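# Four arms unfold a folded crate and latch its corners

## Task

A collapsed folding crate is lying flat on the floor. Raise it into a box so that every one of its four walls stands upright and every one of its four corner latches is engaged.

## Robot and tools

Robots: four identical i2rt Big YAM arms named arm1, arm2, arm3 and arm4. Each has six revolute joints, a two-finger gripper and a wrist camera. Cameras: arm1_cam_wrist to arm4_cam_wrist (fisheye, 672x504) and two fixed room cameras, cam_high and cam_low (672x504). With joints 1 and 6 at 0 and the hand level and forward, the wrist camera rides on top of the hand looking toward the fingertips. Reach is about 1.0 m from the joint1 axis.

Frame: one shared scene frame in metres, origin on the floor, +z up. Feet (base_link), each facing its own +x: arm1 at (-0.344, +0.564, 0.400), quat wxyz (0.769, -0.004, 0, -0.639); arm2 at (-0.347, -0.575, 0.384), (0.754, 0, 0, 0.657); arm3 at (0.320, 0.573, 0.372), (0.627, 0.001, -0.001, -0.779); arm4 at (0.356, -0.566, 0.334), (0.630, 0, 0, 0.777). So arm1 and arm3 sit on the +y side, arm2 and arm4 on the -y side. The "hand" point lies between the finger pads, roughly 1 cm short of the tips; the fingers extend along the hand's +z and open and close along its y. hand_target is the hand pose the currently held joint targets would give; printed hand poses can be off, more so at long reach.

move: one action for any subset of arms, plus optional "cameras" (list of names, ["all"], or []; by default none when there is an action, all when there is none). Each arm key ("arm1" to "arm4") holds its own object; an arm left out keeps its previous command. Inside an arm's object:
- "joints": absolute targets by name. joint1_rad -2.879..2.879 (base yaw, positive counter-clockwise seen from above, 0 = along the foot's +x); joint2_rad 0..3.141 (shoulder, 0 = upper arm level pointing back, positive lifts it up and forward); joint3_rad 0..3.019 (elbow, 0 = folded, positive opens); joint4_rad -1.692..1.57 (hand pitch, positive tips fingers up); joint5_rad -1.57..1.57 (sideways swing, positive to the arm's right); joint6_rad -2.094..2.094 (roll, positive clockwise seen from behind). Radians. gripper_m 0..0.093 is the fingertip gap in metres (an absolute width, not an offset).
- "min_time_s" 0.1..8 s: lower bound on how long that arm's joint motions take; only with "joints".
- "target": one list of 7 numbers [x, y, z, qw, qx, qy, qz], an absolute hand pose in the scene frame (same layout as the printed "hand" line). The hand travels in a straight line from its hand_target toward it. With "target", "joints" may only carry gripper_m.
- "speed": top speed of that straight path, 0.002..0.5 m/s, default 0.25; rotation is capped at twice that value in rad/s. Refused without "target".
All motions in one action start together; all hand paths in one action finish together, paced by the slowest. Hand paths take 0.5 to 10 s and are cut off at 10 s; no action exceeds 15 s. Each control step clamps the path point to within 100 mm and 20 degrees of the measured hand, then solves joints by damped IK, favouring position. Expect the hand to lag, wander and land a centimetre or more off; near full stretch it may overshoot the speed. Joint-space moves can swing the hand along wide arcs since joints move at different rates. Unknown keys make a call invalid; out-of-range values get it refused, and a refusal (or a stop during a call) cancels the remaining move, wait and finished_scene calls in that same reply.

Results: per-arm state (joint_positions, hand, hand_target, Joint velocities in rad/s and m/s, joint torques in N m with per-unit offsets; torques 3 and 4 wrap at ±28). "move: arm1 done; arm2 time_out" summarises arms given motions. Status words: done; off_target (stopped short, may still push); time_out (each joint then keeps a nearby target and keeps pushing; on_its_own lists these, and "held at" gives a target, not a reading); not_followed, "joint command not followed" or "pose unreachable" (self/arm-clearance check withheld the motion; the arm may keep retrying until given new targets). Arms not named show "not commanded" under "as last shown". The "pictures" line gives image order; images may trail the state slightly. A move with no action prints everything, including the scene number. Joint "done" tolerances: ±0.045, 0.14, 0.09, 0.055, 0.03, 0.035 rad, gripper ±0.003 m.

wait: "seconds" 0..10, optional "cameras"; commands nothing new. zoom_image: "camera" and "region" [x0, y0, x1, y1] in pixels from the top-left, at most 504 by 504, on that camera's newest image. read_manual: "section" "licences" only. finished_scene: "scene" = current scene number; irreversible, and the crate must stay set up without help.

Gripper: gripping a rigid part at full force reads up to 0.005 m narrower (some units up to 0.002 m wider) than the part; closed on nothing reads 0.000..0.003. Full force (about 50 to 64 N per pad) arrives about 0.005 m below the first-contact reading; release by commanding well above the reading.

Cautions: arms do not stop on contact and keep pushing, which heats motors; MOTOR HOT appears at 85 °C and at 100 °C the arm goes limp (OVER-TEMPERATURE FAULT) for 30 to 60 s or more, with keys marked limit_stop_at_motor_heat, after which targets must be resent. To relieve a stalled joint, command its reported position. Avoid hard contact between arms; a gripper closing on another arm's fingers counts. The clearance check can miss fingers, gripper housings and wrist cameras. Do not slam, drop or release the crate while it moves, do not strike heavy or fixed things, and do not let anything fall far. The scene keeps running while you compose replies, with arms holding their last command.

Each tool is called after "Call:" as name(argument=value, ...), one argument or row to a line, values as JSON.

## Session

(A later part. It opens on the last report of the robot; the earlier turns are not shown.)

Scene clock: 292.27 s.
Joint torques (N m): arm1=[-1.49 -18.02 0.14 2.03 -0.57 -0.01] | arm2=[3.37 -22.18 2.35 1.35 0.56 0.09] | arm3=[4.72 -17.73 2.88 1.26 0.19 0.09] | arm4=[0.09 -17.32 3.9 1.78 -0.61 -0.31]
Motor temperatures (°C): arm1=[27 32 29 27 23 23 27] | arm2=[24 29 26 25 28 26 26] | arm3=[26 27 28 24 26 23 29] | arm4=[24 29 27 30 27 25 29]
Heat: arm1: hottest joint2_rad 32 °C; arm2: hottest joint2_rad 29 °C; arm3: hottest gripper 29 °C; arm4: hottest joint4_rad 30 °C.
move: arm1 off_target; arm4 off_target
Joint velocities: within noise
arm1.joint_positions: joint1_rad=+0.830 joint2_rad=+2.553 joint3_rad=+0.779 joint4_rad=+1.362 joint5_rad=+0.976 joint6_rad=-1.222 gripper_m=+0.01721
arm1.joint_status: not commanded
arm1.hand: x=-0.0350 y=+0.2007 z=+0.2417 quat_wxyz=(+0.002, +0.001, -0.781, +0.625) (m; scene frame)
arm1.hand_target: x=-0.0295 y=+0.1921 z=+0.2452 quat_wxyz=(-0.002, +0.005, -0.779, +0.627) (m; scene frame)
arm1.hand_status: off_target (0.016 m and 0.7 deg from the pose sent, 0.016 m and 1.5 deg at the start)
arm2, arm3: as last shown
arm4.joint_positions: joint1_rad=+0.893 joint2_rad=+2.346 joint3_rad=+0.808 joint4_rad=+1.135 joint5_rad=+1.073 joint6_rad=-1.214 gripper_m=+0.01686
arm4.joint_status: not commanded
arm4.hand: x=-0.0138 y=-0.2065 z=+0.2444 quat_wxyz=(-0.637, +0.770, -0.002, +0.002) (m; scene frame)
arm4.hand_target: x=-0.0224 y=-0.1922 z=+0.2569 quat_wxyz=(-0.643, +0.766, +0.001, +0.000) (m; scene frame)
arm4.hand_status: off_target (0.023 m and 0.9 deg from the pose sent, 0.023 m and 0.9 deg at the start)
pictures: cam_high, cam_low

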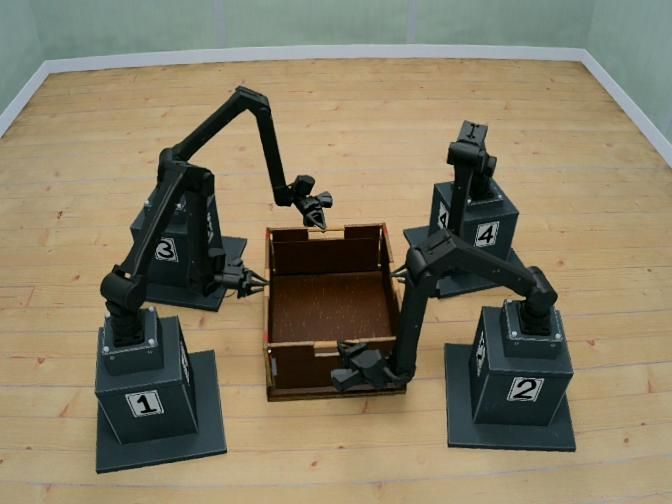

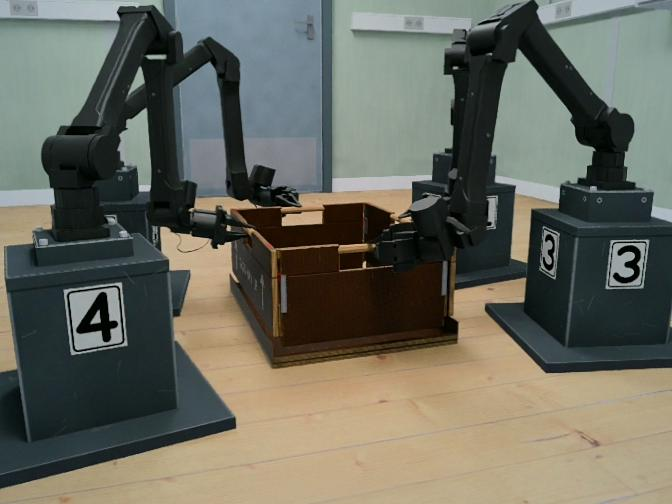

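Call:
move(
  arm3={"target": [0.24, -0.006, 0.264, -0.2706, 0.3799, 0.6533, -0.5964], "speed": 0.08},
  arm2={"target": [-0.285, -0.013, 0.268, -0.6061, 0.6527, -0.3621, 0.2751], "speed": 0.08},
  cameras=["cam_high", "cam_low"],
)

Call:
zoom_image(
  camera="cam_high",
  region=[250, 210, 420, 400],
)

Call:
zoom_image(
  camera="cam_low",
  region=[262, 235, 312, 325],
)

Scene clock: 296.90 s.
Joint torques (N m): arm1=[-1.32 -18.2 0.35 2.06 -0.6 -0.07] | arm2=[-2.2 -21.54 2.15 2.41 -0.1 -0.25] | arm3=[-2.43 -16.67 2.67 2.52 -1.29 -0.33] | arm4=[0.15 -17.32 3.9 1.77 -0.61 -0.31]
Motor temperatures (°C): arm1=[27 32 29 27 23 23 27] | arm2=[24 29 26 25 28 26 26] | arm3=[26 27 28 24 27 23 29] | arm4=[24 30 27 30 27 25 29]
Heat: arm1: hottest joint2_rad 32 °C; arm2: hottest joint2_rad 29 °C; arm3: hottest gripper 29 °C; arm4: hottest joint2_rad 30 °C.
move: arm2 off_target; arm3 off_target
Joint velocities: within noise
arm1: as last shown
arm1.hand_target: x=-0.0295 y=+0.1921 z=+0.2452 quat_wxyz=(-0.002, +0.004, -0.779, +0.627) (m; scene frame)
arm2.joint_positions: joint1_rad=+0.337 joint2_rad=+2.535 joint3_rad=+0.993 joint4_rad=+1.217 joint5_rad=+1.104 joint6_rad=-1.237 gripper_m=+0.01712
arm2.joint_status: not commanded
arm2.hand: x=-0.2991 y=-0.0272 z=+0.2445 quat_wxyz=(-0.592, +0.669, -0.351, +0.279) (m; scene frame)
arm2.hand_target: x=-0.2893 y=-0.0146 z=+0.2676 quat_wxyz=(-0.606, +0.653, -0.362, +0.275) (m; scene frame)
arm2.hand_status: off_target (0.031 m and 2.9 deg from the pose sent, 0.031 m and 3.4 deg at the start)
arm3.joint_positions: joint1_rad=+0.371 joint2_rad=+2.461 joint3_rad=+1.012 joint4_rad=+1.122 joint5_rad=+1.106 joint6_rad=-1.166 gripper_m=+0.01683
arm3.joint_status: not commanded
arm3.hand: x=+0.2517 y=+0.0068 z=+0.2589 quat_wxyz=(+0.273, -0.390, -0.649, +0.594) (m; scene frame)
arm3.hand_target: x=+0.2462 y=-0.0063 z=+0.2643 quat_wxyz=(+0.267, -0.378, -0.655, +0.597) (m; scene frame)
arm3.hand_status: off_target (0.018 m and 1.3 deg from the pose sent, 0.020 m and 4.0 deg at the start)
arm4.joint_positions: joint1_rad=+0.893 joint2_rad=+2.346 joint3_rad=+0.808 joint4_rad=+1.135 joint5_rad=+1.073 joint6_rad=-1.216 gripper_m=+0.01686
arm4.joint_status: not commanded
arm4.hand: x=-0.0138 y=-0.2065 z=+0.2444 quat_wxyz=(-0.637, +0.770, -0.001, +0.003) (m; scene frame)
arm4.hand_target: x=-0.0224 y=-0.1922 z=+0.2569 quat_wxyz=(-0.643, +0.766, +0.001, +0.001) (m; scene frame)
arm4.hand_status: not commanded
pictures: cam_high, cam_low

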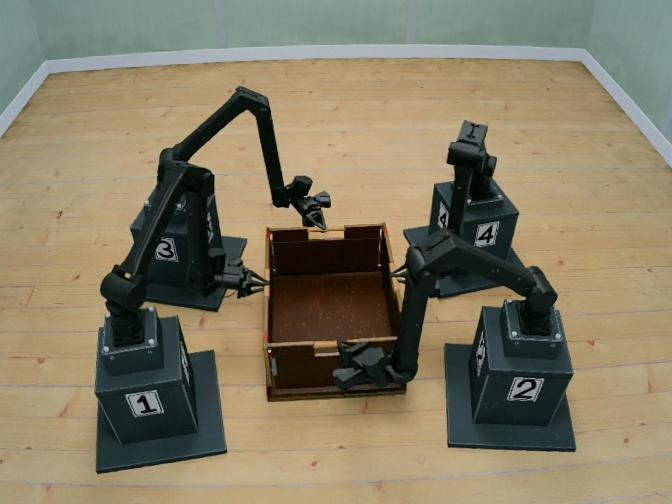

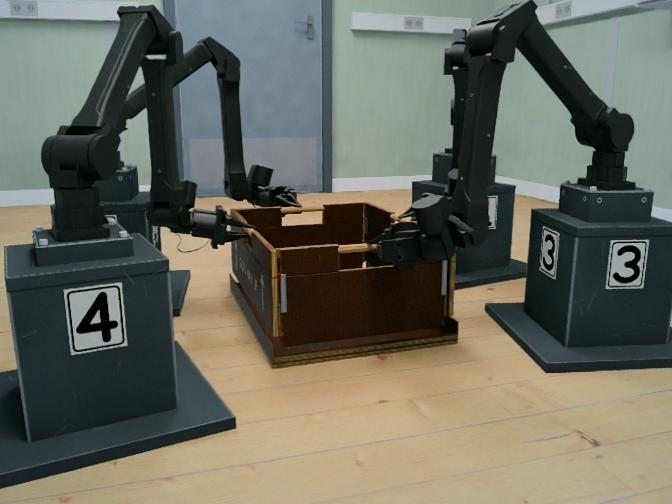

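Scaled by 2.653 from the camera's 672x504 image, which has a finer 960x720 frame.

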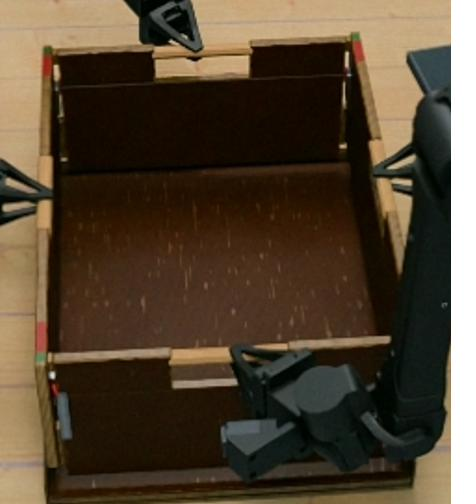

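Scaled by 5.600 from the camera's 672x504 image, which has a finer 960x720 frame.

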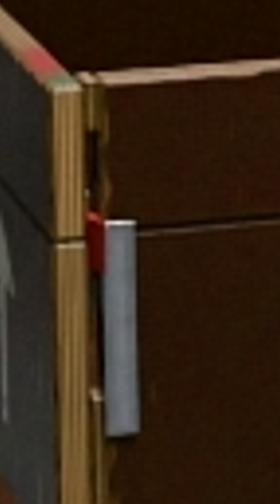

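Call:
move(
  arm1={"target": [-0.0297, 0.207, 0.246, 0, 0, 0.7771, -0.6293], "speed": 0.08},
  arm4={"target": [-0.0205, -0.21, 0.2565, -0.6428, 0.766, 0, 0], "speed": 0.08},
  arm3={"target": [0.228, -0.006, 0.264, -0.2706, 0.3799, 0.6533, -0.5964], "speed": 0.08},
  arm2={"target": [-0.272, -0.013, 0.268, -0.6061, 0.6527, -0.3621, 0.2751], "speed": 0.08},
  cameras=["cam_high", "cam_low"],
)

Call:
zoom_image(
  camera="cam_high",
  region=[250, 210, 420, 400],
)

Scene clock: 300.53 s.
Joint torques (N m): arm1=[0.38 -18.08 -0.81 2.17 0.54 0.19] | arm2=[-4.54 -21.3 2.54 2.35 -0.15 -0.33] | arm3=[-4.84 -16.73 3.03 2.3 -1.21 -0.36] | arm4=[2.37 -17.9 1.84 1.47 0.15 0.04]
Motor temperatures (°C): arm1=[27 32 29 27 23 23 27] | arm2=[24 29 25 25 27 26 26] | arm3=[26 27 28 24 27 23 29] | arm4=[24 30 27 30 27 25 29]
Heat: arm1: hottest joint2_rad 32 °C; arm2: hottest joint2_rad 29 °C; arm3: hottest gripper 29 °C; arm4: hottest joint2_rad 30 °C.
move: arm1 done; arm2 off_target; arm3 off_target; arm4 off_target
Joint velocities: within noise
arm1.joint_positions: joint1_rad=+0.832 joint2_rad=+2.553 joint3_rad=+0.782 joint4_rad=+1.362 joint5_rad=+0.987 joint6_rad=-1.224 gripper_m=+0.01721
arm1.joint_status: not commanded
arm1.hand: x=-0.0350 y=+0.2003 z=+0.2425 quat_wxyz=(+0.005, -0.002, -0.779, +0.627) (m; scene frame)
arm1.hand_target: x=-0.0304 y=+0.2035 z=+0.2458 quat_wxyz=(-0.001, -0.001, -0.777, +0.629) (m; scene frame)
arm1.hand_status: done (0.009 m and 0.7 deg from the pose sent, 0.009 m and 0.7 deg at the start)
arm2.joint_positions: joint1_rad=+0.328 joint2_rad=+2.535 joint3_rad=+0.982 joint4_rad=+1.240 joint5_rad=+1.070 joint6_rad=-1.245 gripper_m=+0.01712
arm2.joint_status: not commanded
arm2.hand: x=-0.2970 y=-0.0268 z=+0.2446 quat_wxyz=(-0.595, +0.674, -0.346, +0.269) (m; scene frame)
arm2.hand_target: x=-0.2725 y=-0.0139 z=+0.2678 quat_wxyz=(-0.606, +0.653, -0.363, +0.275) (m; scene frame)
arm2.hand_status: off_target (0.037 m and 3.4 deg from the pose sent, 0.039 m and 2.9 deg at the start)
arm3.joint_positions: joint1_rad=+0.367 joint2_rad=+2.461 joint3_rad=+1.001 joint4_rad=+1.143 joint5_rad=+1.080 joint6_rad=-1.174 gripper_m=+0.01683
arm3.joint_status: not commanded
arm3.hand: x=+0.2512 y=+0.0071 z=+0.2588 quat_wxyz=(+0.264, -0.385, -0.653, +0.596) (m; scene frame)
arm3.hand_target: x=+0.2288 y=-0.0044 z=+0.2642 quat_wxyz=(+0.270, -0.381, -0.654, +0.596) (m; scene frame)
arm3.hand_status: off_target (0.027 m and 1.0 deg from the pose sent, 0.027 m and 1.3 deg at the start)
arm4.joint_positions: joint1_rad=+0.895 joint2_rad=+2.346 joint3_rad=+0.806 joint4_rad=+1.135 joint5_rad=+1.076 joint6_rad=-1.216 gripper_m=+0.01686
arm4.joint_status: not commanded
arm4.hand: x=-0.0133 y=-0.2074 z=+0.2443 quat_wxyz=(-0.638, +0.770, -0.001, +0.004) (m; scene frame)
arm4.hand_target: x=-0.0200 y=-0.2084 z=+0.2557 quat_wxyz=(-0.642, +0.767, +0.001, -0.001) (m; scene frame)
arm4.hand_status: off_target (0.014 m and 0.9 deg from the pose sent, 0.014 m and 0.9 deg at the start)
pictures: cam_high, cam_low

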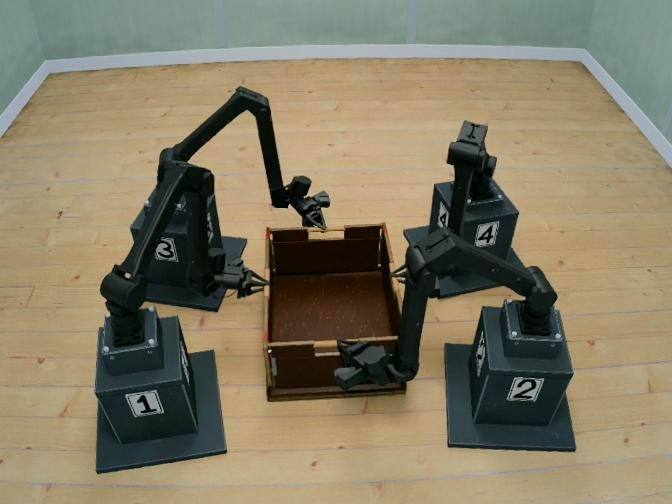

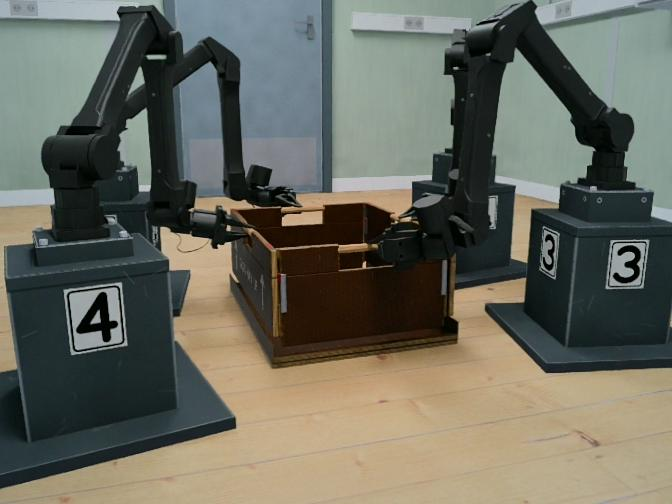

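Scaled by 2.653 from the camera's 672x504 image, which has a finer 960x720 frame.

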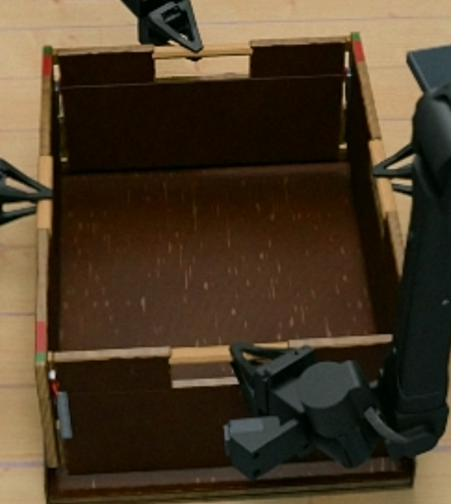

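Call:
move(
  arm3={"target": [0.208, -0.006, 0.264, -0.2706, 0.3799, 0.6533, -0.5964], "speed": 0.08},
  arm2={"target": [-0.252, -0.013, 0.268, -0.6061, 0.6527, -0.3621, 0.2751], "speed": 0.08},
  cameras=["cam_high", "arm3_cam_wrist"],
)

Call:
zoom_image(
  camera="cam_high",
  region=[250, 210, 420, 400],
)

Scene clock: 304.10 s.
Joint torques (N m): arm1=[0.97 -17.73 -0.85 2.06 0.5 0.16] | arm2=[-7.36 -20.95 2.88 2.18 -0.07 -0.43] | arm3=[-7.06 -16.79 3.25 2.11 -1.08 -0.46] | arm4=[2.37 -17.85 1.83 1.47 0.16 0.05]
Motor temperatures (°C): arm1=[27 31 29 27 23 23 27] | arm2=[24 29 25 25 27 26 26] | arm3=[26 27 28 24 27 23 29] | arm4=[24 30 27 30 27 25 29]
Heat: arm1: hottest joint2_rad 31 °C; arm2: hottest joint2_rad 29 °C; arm3: hottest gripper 29 °C; arm4: hottest joint2_rad 30 °C.
move: arm2 off_target; arm3 off_target
Joint velocities: within noise
arm1, arm4: as last shown
arm2.joint_positions: joint1_rad=+0.320 joint2_rad=+2.535 joint3_rad=+0.966 joint4_rad=+1.271 joint5_rad=+1.022 joint6_rad=-1.254 gripper_m=+0.01712
arm2.joint_status: not commanded
arm2.hand: x=-0.2971 y=-0.0269 z=+0.2445 quat_wxyz=(-0.600, +0.681, -0.336, +0.253) (m; scene frame)
arm2.hand_target: x=-0.2547 y=-0.0148 z=+0.2674 quat_wxyz=(-0.606, +0.655, -0.360, +0.273) (m; scene frame)
arm2.hand_status: off_target (0.053 m and 5.1 deg from the pose sent, 0.053 m and 3.4 deg at the start)
arm3.joint_positions: joint1_rad=+0.359 joint2_rad=+2.461 joint3_rad=+0.987 joint4_rad=+1.174 joint5_rad=+1.040 joint6_rad=-1.185 gripper_m=+0.01683
arm3.joint_status: not commanded
arm3.hand: x=+0.2504 y=+0.0069 z=+0.2589 quat_wxyz=(+0.250, -0.378, -0.658, +0.601) (m; scene frame)
arm3.hand_target: x=+0.2091 y=-0.0032 z=+0.2649 quat_wxyz=(+0.270, -0.382, -0.653, +0.595) (m; scene frame)
arm3.hand_status: off_target (0.045 m and 2.4 deg from the pose sent, 0.045 m and 1.0 deg at the start)
arm4.hand_target: x=-0.0199 y=-0.2083 z=+0.2556 quat_wxyz=(-0.642, +0.767, +0.001, -0.001) (m; scene frame)
pictures: arm3_cam_wrist, cam_high

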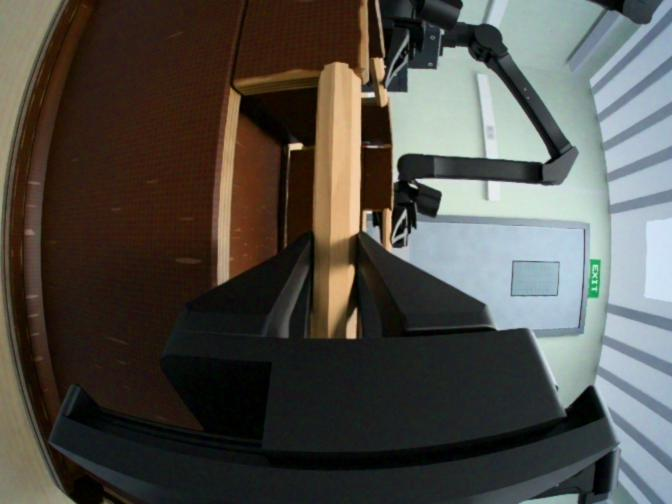

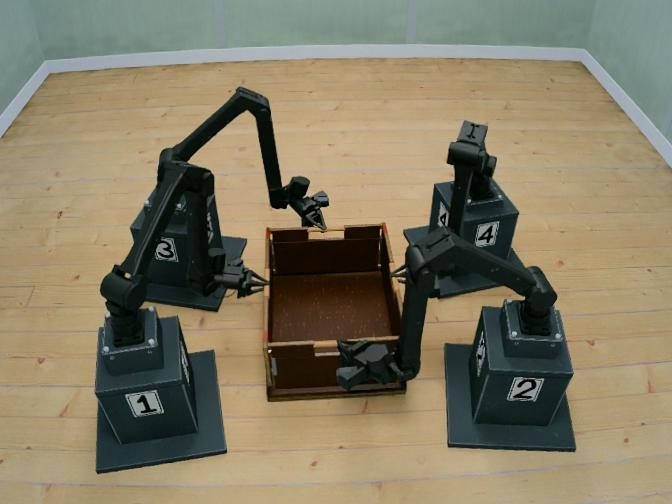

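Scaled by 2.653 from the camera's 672x504 image, which has a finer 960x720 frame.

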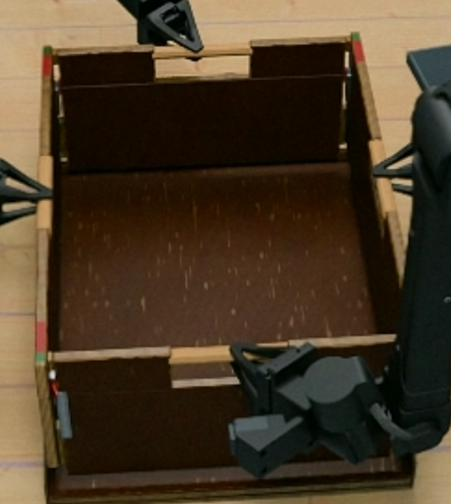

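Call:
move(
  arm3={"target": [0.25, -0.003, 0.264, -0.2706, 0.3799, 0.6533, -0.5964], "speed": 0.1},
  arm2={"target": [-0.295, -0.014, 0.266, -0.6061, 0.6527, -0.3621, 0.2751], "speed": 0.1},
  arm1={"target": [-0.0297, 0.232, 0.246, 0, 0, 0.7771, -0.6293], "speed": 0.08},
  arm4={"target": [-0.0205, -0.235, 0.2565, -0.6428, 0.766, 0, 0], "speed": 0.08},
  cameras=["cam_high", "cam_low"],
)

Call:
zoom_image(
  camera="cam_high",
  region=[250, 210, 420, 400],
)

Call:
zoom_image(
  camera="cam_low",
  region=[220, 190, 470, 370],
)

Scene clock: 308.77 s.
Joint torques (N m): arm1=[4.6 -18.55 -2.85 2.36 1.39 0.41] | arm2=[-0.73 -21.19 2.96 1.55 1.11 -0.09] | arm3=[-1.08 -16.56 3.48 1.14 0.29 -0.11] | arm4=[5.48 -18.49 -0.32 1.44 1.01 0.31]
Motor temperatures (°C): arm1=[27 31 28 27 23 23 27] | arm2=[24 29 25 25 27 26 26] | arm3=[26 27 28 24 28 23 29] | arm4=[24 30 27 30 27 25 29]
Heat: arm1: hottest joint2_rad 31 °C; arm2: hottest joint2_rad 29 °C; arm3: hottest gripper 29 °C; arm4: hottest joint2_rad 30 °C.
move: arm1 off_target; arm2 off_target; arm3 off_target; arm4 off_target
Joint velocities: within noise
arm1.joint_positions: joint1_rad=+0.844 joint2_rad=+2.557 joint3_rad=+0.787 joint4_rad=+1.354 joint5_rad=+1.024 joint6_rad=-1.212 gripper_m=+0.01719
arm1.joint_status: not commanded
arm1.hand: x=-0.0364 y=+0.2036 z=+0.2419 quat_wxyz=(+0.013, -0.011, -0.776, +0.631) (m; scene frame)
arm1.hand_target: x=-0.0285 y=+0.2279 z=+0.2458 quat_wxyz=(+0.000, +0.000, -0.776, +0.631) (m; scene frame)
arm1.hand_status: off_target (0.029 m and 2.0 deg from the pose sent, 0.032 m and 0.7 deg at the start)
arm2.joint_positions: joint1_rad=+0.331 joint2_rad=+2.535 joint3_rad=+0.987 joint4_rad=+1.231 joint5_rad=+1.085 joint6_rad=-1.242 gripper_m=+0.01712
arm2.joint_status: not commanded
arm2.hand: x=-0.2973 y=-0.0271 z=+0.2446 quat_wxyz=(-0.594, +0.671, -0.349, +0.274) (m; scene frame)
arm2.hand_target: x=-0.2944 y=-0.0142 z=+0.2655 quat_wxyz=(-0.606, +0.653, -0.362, +0.275) (m; scene frame)
arm2.hand_status: off_target (0.025 m and 3.0 deg from the pose sent, 0.025 m and 5.1 deg at the start)
arm3.joint_positions: joint1_rad=+0.365 joint2_rad=+2.461 joint3_rad=+0.996 joint4_rad=+1.151 joint5_rad=+1.072 joint6_rad=-1.177 gripper_m=+0.01683
arm3.joint_status: not commanded
arm3.hand: x=+0.2509 y=+0.0078 z=+0.2587 quat_wxyz=(+0.262, -0.384, -0.654, +0.597) (m; scene frame)
arm3.hand_target: x=+0.2506 y=-0.0038 z=+0.2639 quat_wxyz=(+0.267, -0.379, -0.655, +0.597) (m; scene frame)
arm3.hand_status: off_target (0.012 m and 1.1 deg from the pose sent, 0.011 m and 2.4 deg at the start)
arm4.joint_positions: joint1_rad=+0.906 joint2_rad=+2.346 joint3_rad=+0.811 joint4_rad=+1.117 joint5_rad=+1.106 joint6_rad=-1.197 gripper_m=+0.01685
arm4.joint_status: not commanded
arm4.hand: x=-0.0129 y=-0.2107 z=+0.2443 quat_wxyz=(-0.639, +0.769, -0.009, +0.011) (m; scene frame)
arm4.hand_target: x=-0.0205 y=-0.2308 z=+0.2563 quat_wxyz=(-0.644, +0.765, -0.003, +0.000) (m; scene frame)
arm4.hand_status: off_target (0.028 m and 1.7 deg from the pose sent, 0.031 m and 0.9 deg at the start)
pictures: cam_high, cam_low

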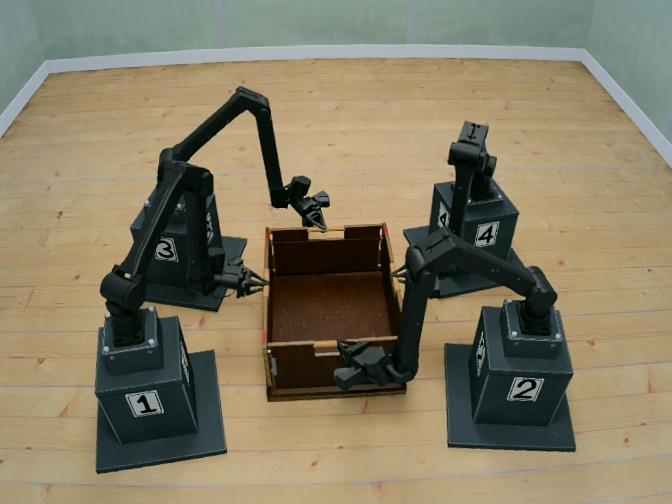

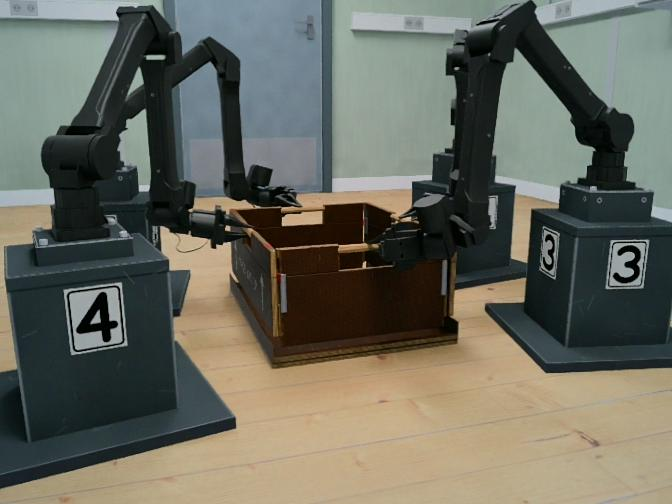

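Scaled by 2.653 from the camera's 672x504 image, which has a finer 960x720 frame.

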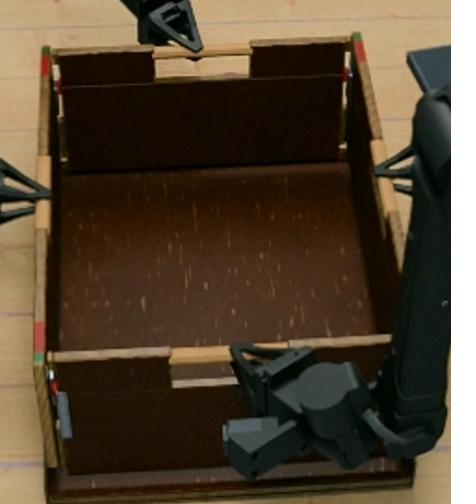

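Scaled by 2.016 from the camera's 672x504 image, which has a finer 960x720 frame.

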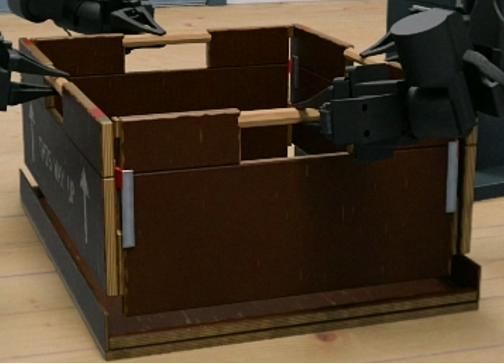

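Call:
move(
  arm3={"joints": {"gripper_m": 0.06}, "min_time_s": 0.6},
  cameras=[],
)

Call:
move(
  arm3={"target": [0.36, 0.06, 0.30, -0.2706, 0.3799, 0.6533, -0.5964], "speed": 0.2},
  cameras=["arm3_cam_wrist", "cam_high", "cam_low"],
)

Call:
zoom_image(
  camera="cam_high",
  region=[250, 210, 420, 400],
)

Scene clock: 312.30 s.
Joint torques (N m): arm1=[5.3 -18.14 -2.89 2.19 1.39 0.37] | arm2=[-0.67 -21.25 2.96 1.54 1.11 -0.09] | arm3=[-0.73 -17.08 2.69 1.46 0.32 0.03] | arm4=[5.48 -18.55 -0.34 1.43 0.99 0.31]
Motor temperatures (°C): arm1=[27 31 28 27 24 23 27] | arm2=[24 29 25 25 28 26 26] | arm3=[26 27 28 24 27 23 29] | arm4=[24 31 27 30 27 25 29]
Heat: arm1: hottest joint2_rad 31 °C; arm2: hottest joint2_rad 29 °C; arm3: hottest gripper 29 °C; arm4: hottest joint2_rad 31 °C.
move: arm3 done
Joint velocities: within noise
arm1, arm2, arm4: as last shown
arm3.joint_positions: joint1_rad=+0.358 joint2_rad=+2.461 joint3_rad=+1.007 joint4_rad=+1.145 joint5_rad=+1.072 joint6_rad=-1.200 gripper_m=+0.05982
arm3.joint_status: all done
arm3.hand: x=+0.2472 y=+0.0041 z=+0.2598 quat_wxyz=(+0.270, -0.379, -0.656, +0.594) (m; scene frame)
arm3.hand_target: x=+0.2464 y=-0.0035 z=+0.2640 quat_wxyz=(+0.272, -0.378, -0.655, +0.595) (m; scene frame)
arm3.hand_status: not commanded
pictures: none
No camera images: "cameras" was empty.

Scene clock: 314.43 s.
Joint torques (N m): arm1=[5.3 -18.73 -2.86 2.43 1.41 0.39] | arm2=[-0.67 -21.19 2.97 1.52 1.11 -0.09] | arm3=[-0.15 -16.67 1.24 1.2 0.62 0.28] | arm4=[5.48 -18.55 -0.34 1.44 0.99 0.31]
Motor temperatures (°C): arm1=[27 31 28 27 24 23 27] | arm2=[24 29 25 25 28 26 26] | arm3=[26 27 28 24 27 23 29] | arm4=[24 31 27 30 27 25 29]
Heat: arm1: hottest joint2_rad 31 °C; arm2: hottest joint2_rad 29 °C; arm3: hottest gripper 29 °C; arm4: hottest joint2_rad 31 °C.
move: arm3 done
Joint velocities: within noise
arm1, arm2, arm4: as last shown
arm3.joint_positions: joint1_rad=+0.621 joint2_rad=+2.308 joint3_rad=+0.903 joint4_rad=+0.821 joint5_rad=+1.318 joint6_rad=-0.912 gripper_m=+0.05990
arm3.joint_status: not commanded
arm3.hand: x=+0.3579 y=+0.0586 z=+0.2952 quat_wxyz=(+0.274, -0.376, -0.655, +0.596) (m; scene frame)
arm3.hand_target: x=+0.3597 y=+0.0595 z=+0.3006 quat_wxyz=(+0.271, -0.379, -0.653, +0.597) (m; scene frame)
arm3.hand_status: done (0.005 m and 0.5 deg from the pose sent, 0.132 m and 0.4 deg at the start)
pictures: arm3_cam_wrist, cam_high, cam_low

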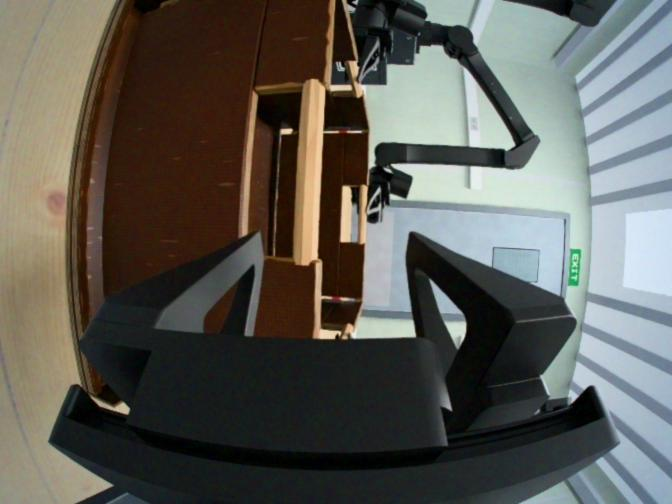

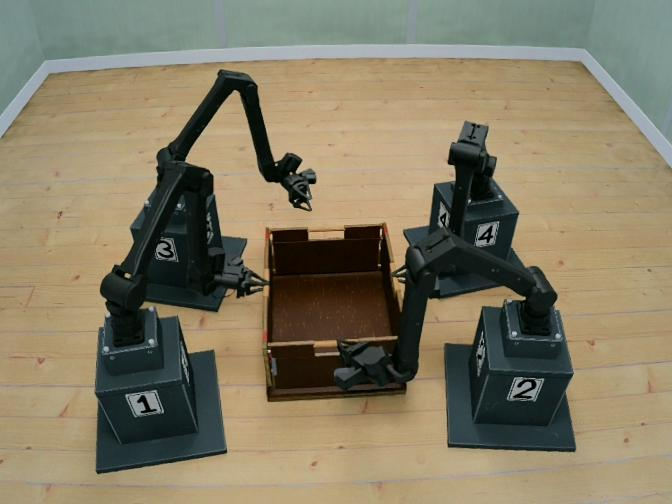

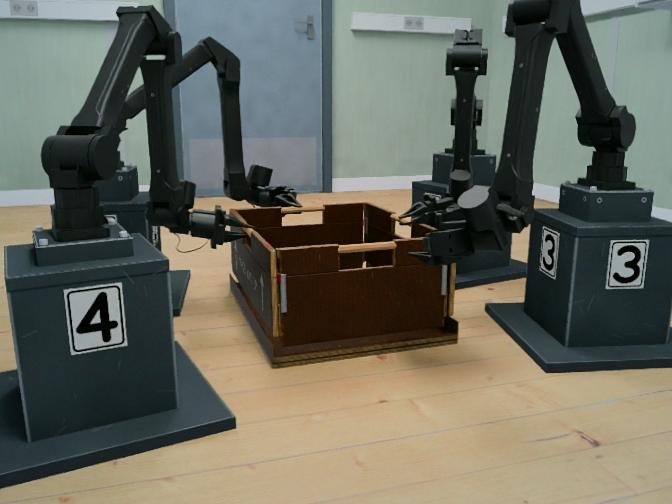

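Scaled by 2.653 from the camera's 672x504 image, which has a finer 960x720 frame.

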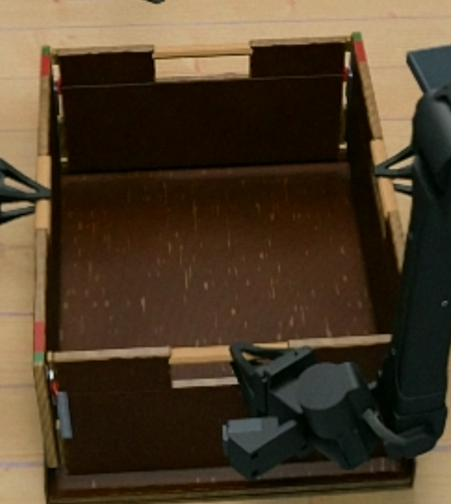

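Call:
zoom_image(
  camera="arm3_cam_wrist",
  region=[240, 60, 400, 220],
)

Call:
zoom_image(
  camera="arm3_cam_wrist",
  region=[300, 220, 400, 320],
)

Scaled by 3.150 from the camera's 672x504 image, which has a finer 960x720 frame.

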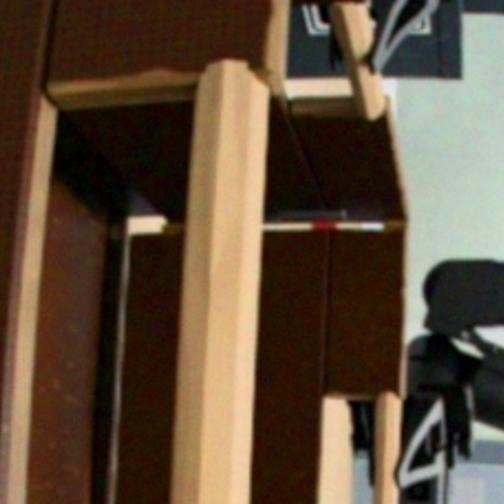

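Scaled by 5.040 from the camera's 672x504 image, which has a finer 960x720 frame.

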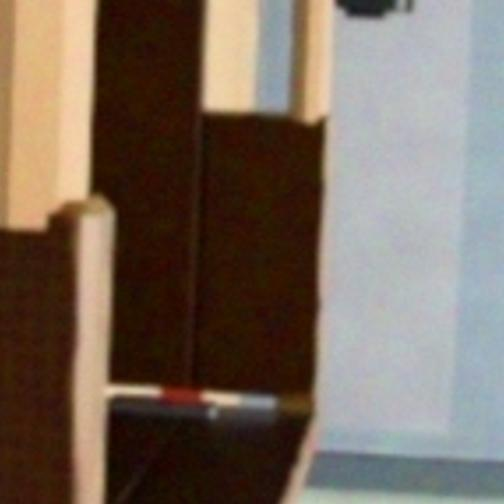

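Call:
move(
  arm3={"target": [0.37, 0.20, 0.27, 0, 0, 1, 0], "speed": 0.35, "joints": {"gripper_m": 0.092}},
  arm1={"target": [-0.0297, 0.208, 0.246, 0, 0, 0.7771, -0.6293], "speed": 0.1},
  arm4={"target": [-0.0205, -0.212, 0.2565, -0.6428, 0.766, 0, 0], "speed": 0.1},
  cameras=["arm3_cam_wrist"],
)

Call:
zoom_image(
  camera="arm3_cam_wrist",
  region=[236, 100, 436, 300],
)

Scene clock: 322.10 s.
Joint torques (N m): arm1=[1.26 -18.32 -1.55 2.3 0.05 0.08] | arm2=[-0.73 -21.19 2.97 1.52 1.11 -0.08] | arm3=[-1.61 -9.76 5.48 -0.14 -0.08 -0.04] | arm4=[2.55 -17.73 1.33 2.1 0.13 -0.1]
Motor temperatures (°C): arm1=[27 31 28 27 24 23 27] | arm2=[24 29 25 25 28 26 26] | arm3=[26 27 28 24 27 23 28] | arm4=[24 31 27 30 28 25 29]
Heat: arm1: hottest joint2_rad 31 °C; arm2: hottest joint2_rad 29 °C; arm3: hottest joint3_rad 28 °C; arm4: hottest joint2_rad 31 °C.
move: arm1 done; arm3 off_target; arm4 off_target
Joint velocities: within noise
arm1.joint_positions: joint1_rad=+0.843 joint2_rad=+2.557 joint3_rad=+0.787 joint4_rad=+1.354 joint5_rad=+1.017 joint6_rad=-1.212 gripper_m=+0.01719
arm1.joint_status: not commanded
arm1.hand: x=-0.0360 y=+0.2032 z=+0.2415 quat_wxyz=(+0.011, -0.009, -0.777, +0.630) (m; scene frame)
arm1.hand_target: x=-0.0311 y=+0.2081 z=+0.2464 quat_wxyz=(+0.003, -0.002, -0.776, +0.631) (m; scene frame)
arm1.hand_status: done (0.009 m and 1.7 deg from the pose sent, 0.009 m and 2.0 deg at the start)
arm2: as last shown
arm3.joint_positions: joint1_rad=+0.358 joint2_rad=+1.805 joint3_rad=+0.746 joint4_rad=-0.504 joint5_rad=+0.006 joint6_rad=-1.418 gripper_m=+0.09188
arm3.joint_status: all done
arm3.hand: x=+0.3708 y=+0.2120 z=+0.2739 quat_wxyz=(+0.001, -0.006, -1.000, +0.004) (m; scene frame)
arm3.hand_target: x=+0.3683 y=+0.2026 z=+0.2711 quat_wxyz=(+0.000, -0.006, -1.000, +0.001) (m; scene frame)
arm3.hand_status: off_target (0.013 m and 0.8 deg from the pose sent, 0.144 m and 98.2 deg at the start)
arm4.joint_positions: joint1_rad=+0.901 joint2_rad=+2.343 joint3_rad=+0.806 joint4_rad=+1.117 joint5_rad=+1.090 joint6_rad=-1.197 gripper_m=+0.01685
arm4.joint_status: not commanded
arm4.hand: x=-0.0128 y=-0.2097 z=+0.2440 quat_wxyz=(-0.637, +0.771, -0.006, +0.006) (m; scene frame)
arm4.hand_target: x=-0.0183 y=-0.2125 z=+0.2555 quat_wxyz=(-0.642, +0.767, +0.000, +0.002) (m; scene frame)
arm4.hand_status: off_target (0.015 m and 1.3 deg from the pose sent, 0.014 m and 1.7 deg at the start)
pictures: arm3_cam_wrist

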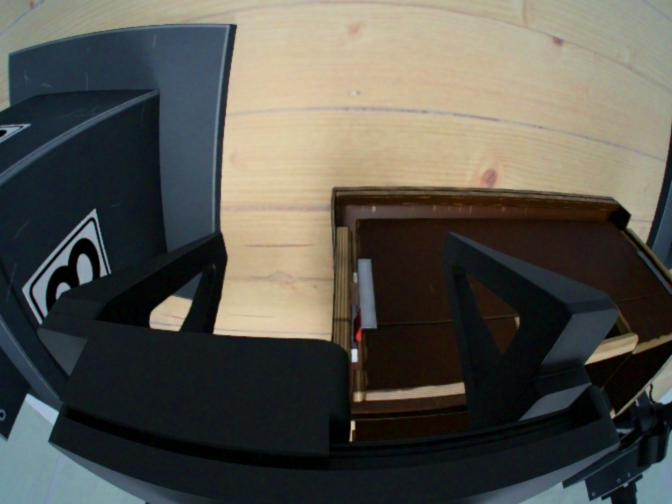

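Scaled by 2.520 from the camera's 672x504 image, which has a finer 960x720 frame.

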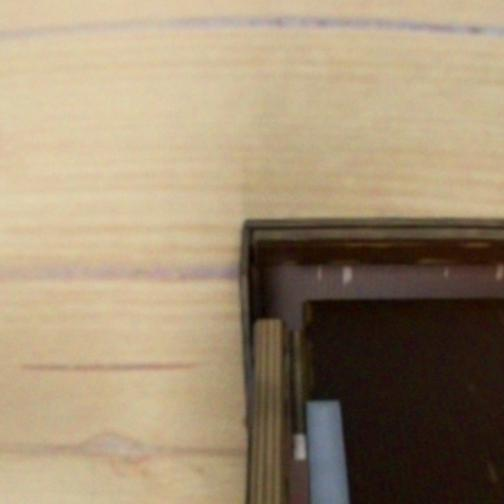

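Call:
zoom_image(
  camera="arm3_cam_wrist",
  region=[320, 220, 400, 400],
)

Call:
zoom_image(
  camera="arm3_cam_wrist",
  region=[330, 280, 390, 380],
)

Scaled by 2.800 from the camera's 672x504 image, which has a finer 960x720 frame.

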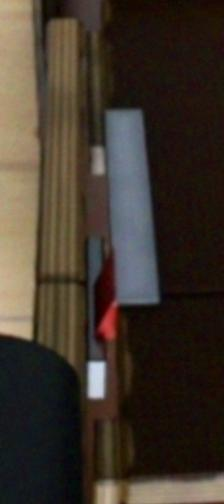

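Scaled by 5.040 from the camera's 672x504 image, which has a finer 960x720 frame.

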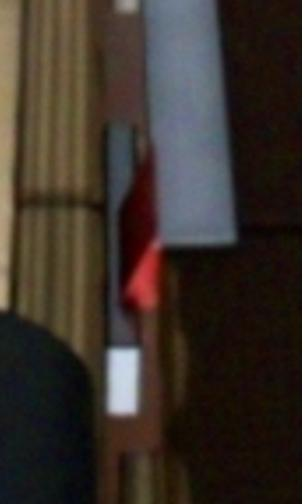

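Call:
move(
  arm1={"joints": {"gripper_m": 0.06}, "min_time_s": 0.6},
  arm2={"joints": {"gripper_m": 0.06}, "min_time_s": 0.6},
  arm4={"joints": {"gripper_m": 0.06}, "min_time_s": 0.6},
  cameras=[],
)

Call:
move(
  arm1={"target": [-0.031, 0.262, 0.256, 0, 0, 0.7771, -0.6293], "speed": 0.1},
  arm2={"target": [-0.345, -0.05, 0.275, -0.6061, 0.6527, -0.3621, 0.2751], "speed": 0.1},
  arm4={"target": [-0.0185, -0.267, 0.266, -0.6428, 0.766, 0, 0], "speed": 0.1},
  cameras=["cam_high", "cam_low", "arm1_cam_wrist", "arm2_cam_wrist", "arm4_cam_wrist"],
)

Call:
zoom_image(
  camera="cam_high",
  region=[250, 210, 420, 400],
)

Scene clock: 338.33 s.
Joint torques (N m): arm1=[0.32 -18.73 -0.96 2.54 0.26 0.11] | arm2=[-0.62 -21.13 2.56 1.51 0.32 -0.04] | arm3=[-1.38 -9.99 5.48 0.06 -0.11 -0.05] | arm4=[2.02 -15.85 1.74 2.14 0.13 -0.01]
Motor temperatures (°C): arm1=[27 31 28 27 23 23 27] | arm2=[24 29 25 25 28 26 26] | arm3=[26 27 28 24 27 23 28] | arm4=[24 31 27 30 27 25 29]
Heat: arm1: hottest joint2_rad 31 °C; arm2: hottest joint2_rad 29 °C; arm3: hottest joint3_rad 28 °C; arm4: hottest joint2_rad 31 °C.
move: arm1 done; arm2 done; arm4 done
Joint velocities: within noise
arm1.joint_positions: joint1_rad=+0.858 joint2_rad=+2.556 joint3_rad=+0.782 joint4_rad=+1.354 joint5_rad=+1.004 joint6_rad=-1.212 gripper_m=+0.05993
arm1.joint_status: all done
arm1.hand: x=-0.0296 y=+0.2090 z=+0.2409 quat_wxyz=(+0.003, +0.001, -0.779, +0.627) (m; scene frame)
arm1.hand_target: x=-0.0257 y=+0.2109 z=+0.2464 quat_wxyz=(-0.003, +0.003, -0.777, +0.630) (m; scene frame)
arm1.hand_status: not commanded
arm2.joint_positions: joint1_rad=+0.320 joint2_rad=+2.533 joint3_rad=+0.995 joint4_rad=+1.231 joint5_rad=+1.105 joint6_rad=-1.254 gripper_m=+0.05986
arm2.joint_status: all done
arm2.hand: x=-0.2900 y=-0.0266 z=+0.2476 quat_wxyz=(-0.592, +0.665, -0.355, +0.286) (m; scene frame)
arm2.hand_target: x=-0.2889 y=-0.0146 z=+0.2657 quat_wxyz=(-0.603, +0.652, -0.363, +0.281) (m; scene frame)
arm2.hand_status: not commanded
arm3: as last shown
arm3.hand_target: x=+0.3684 y=+0.2026 z=+0.2711 quat_wxyz=(+0.000, -0.006, -1.000, +0.001) (m; scene frame)
arm4.joint_positions: joint1_rad=+0.913 joint2_rad=+2.322 joint3_rad=+0.803 joint4_rad=+1.117 joint5_rad=+1.090 joint6_rad=-1.214 gripper_m=+0.05991
arm4.joint_status: all done
arm4.hand: x=-0.0201 y=-0.2128 z=+0.2536 quat_wxyz=(-0.640, +0.768, +0.000, +0.002) (m; scene frame)
arm4.hand_target: x=-0.0212 y=-0.2157 z=+0.2557 quat_wxyz=(-0.642, +0.767, +0.007, +0.002) (m; scene frame)
arm4.hand_status: not commanded
pictures: none
No camera images: "cameras" was empty.

Scene clock: 339.97 s.
Joint torques (N m): arm1=[1.03 -17.9 -1.87 1.52 0.53 0.22] | arm2=[-0.97 -20.6 1.35 0.99 0.37 0.22] | arm3=[-2.08 -9.93 5.55 -0.25 -0.08 -0.06] | arm4=[1.9 -15.56 1.33 0.75 0.26 0.42]
Motor temperatures (°C): arm1=[27 31 28 27 23 23 27] | arm2=[24 29 25 25 28 26 26] | arm3=[26 27 28 24 27 23 28] | arm4=[24 31 27 30 27 25 29]
Heat: arm1: hottest joint2_rad 31 °C; arm2: hottest joint2_rad 29 °C; arm3: hottest joint3_rad 28 °C; arm4: hottest joint2_rad 31 °C.
move: arm1 done; arm2 off_target; arm4 done
Joint velocities: within noise
arm1.joint_positions: joint1_rad=+0.982 joint2_rad=+2.519 joint3_rad=+0.703 joint4_rad=+1.308 joint5_rad=+1.120 joint6_rad=-1.112 gripper_m=+0.05997
arm1.joint_status: not commanded
arm1.hand: x=-0.0324 y=+0.2591 z=+0.2525 quat_wxyz=(+0.005, +0.003, -0.777, +0.630) (m; scene frame)
arm1.hand_target: x=-0.0315 y=+0.2622 z=+0.2561 quat_wxyz=(+0.001, +0.000, -0.777, +0.630) (m; scene frame)
arm1.hand_status: done (0.005 m and 0.7 deg from the pose sent, 0.055 m and 0.5 deg at the start)
arm2.joint_positions: joint1_rad=+0.454 joint2_rad=+2.490 joint3_rad=+0.932 joint4_rad=+1.194 joint5_rad=+1.225 joint6_rad=-1.177 gripper_m=+0.05989
arm2.joint_status: not commanded
arm2.hand: x=-0.3446 y=-0.0552 z=+0.2609 quat_wxyz=(-0.600, +0.661, -0.351, +0.282) (m; scene frame)
arm2.hand_target: x=-0.3470 y=-0.0496 z=+0.2749 quat_wxyz=(-0.607, +0.653, -0.360, +0.274) (m; scene frame)
arm2.hand_status: off_target (0.015 m and 1.9 deg from the pose sent, 0.066 m and 2.6 deg at the start)
arm3: as last shown
arm4.joint_positions: joint1_rad=+1.022 joint2_rad=+2.269 joint3_rad=+0.737 joint4_rad=+1.052 joint5_rad=+1.197 joint6_rad=-1.127 gripper_m=+0.05995
arm4.joint_status: not commanded
arm4.hand: x=-0.0179 y=-0.2612 z=+0.2660 quat_wxyz=(-0.645, +0.764, +0.000, +0.004) (m; scene frame)
arm4.hand_target: x=-0.0165 y=-0.2638 z=+0.2669 quat_wxyz=(-0.644, +0.765, -0.003, +0.001) (m; scene frame)
arm4.hand_status: done (0.006 m and 0.6 deg from the pose sent, 0.056 m and 0.5 deg at the start)
pictures: arm1_cam_wrist, arm2_cam_wrist, arm4_cam_wrist, cam_high, cam_low

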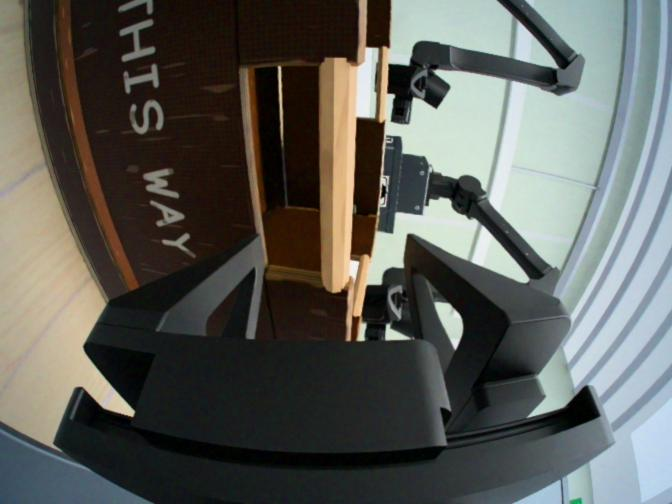

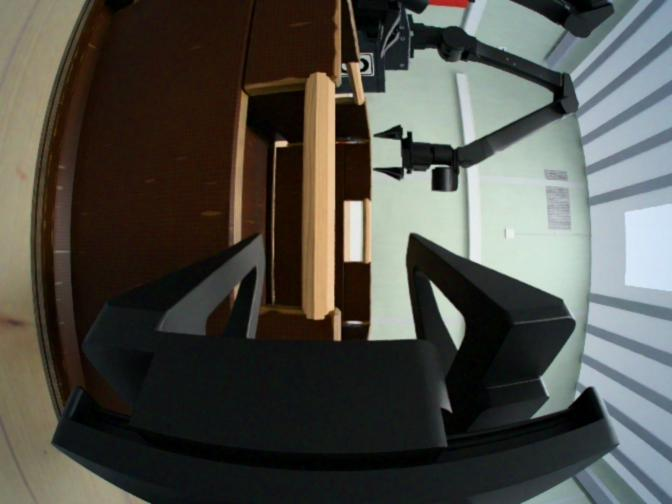

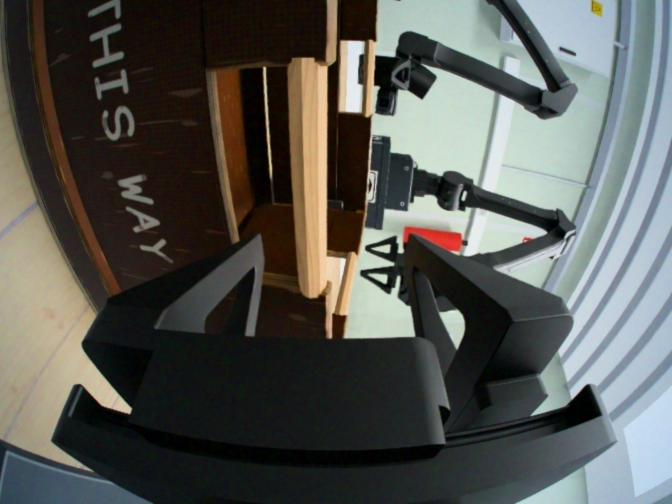

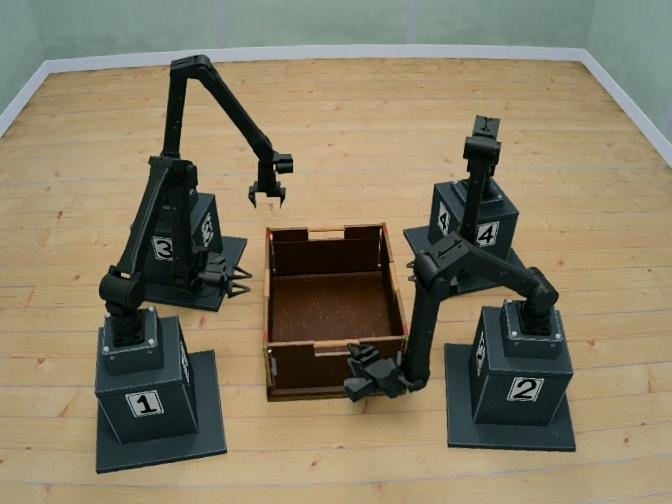

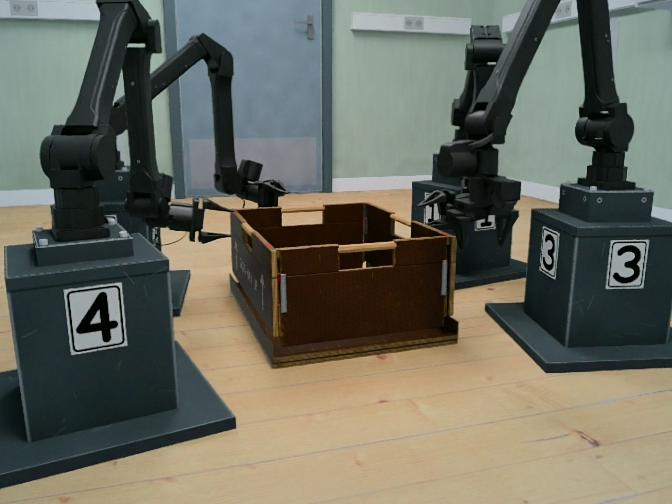

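Scaled by 2.653 from the camera's 672x504 image, which has a finer 960x720 frame.

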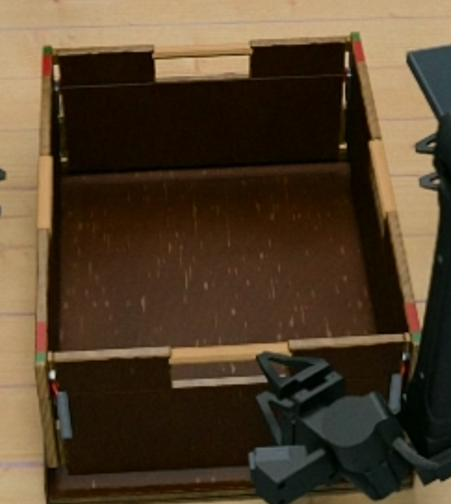

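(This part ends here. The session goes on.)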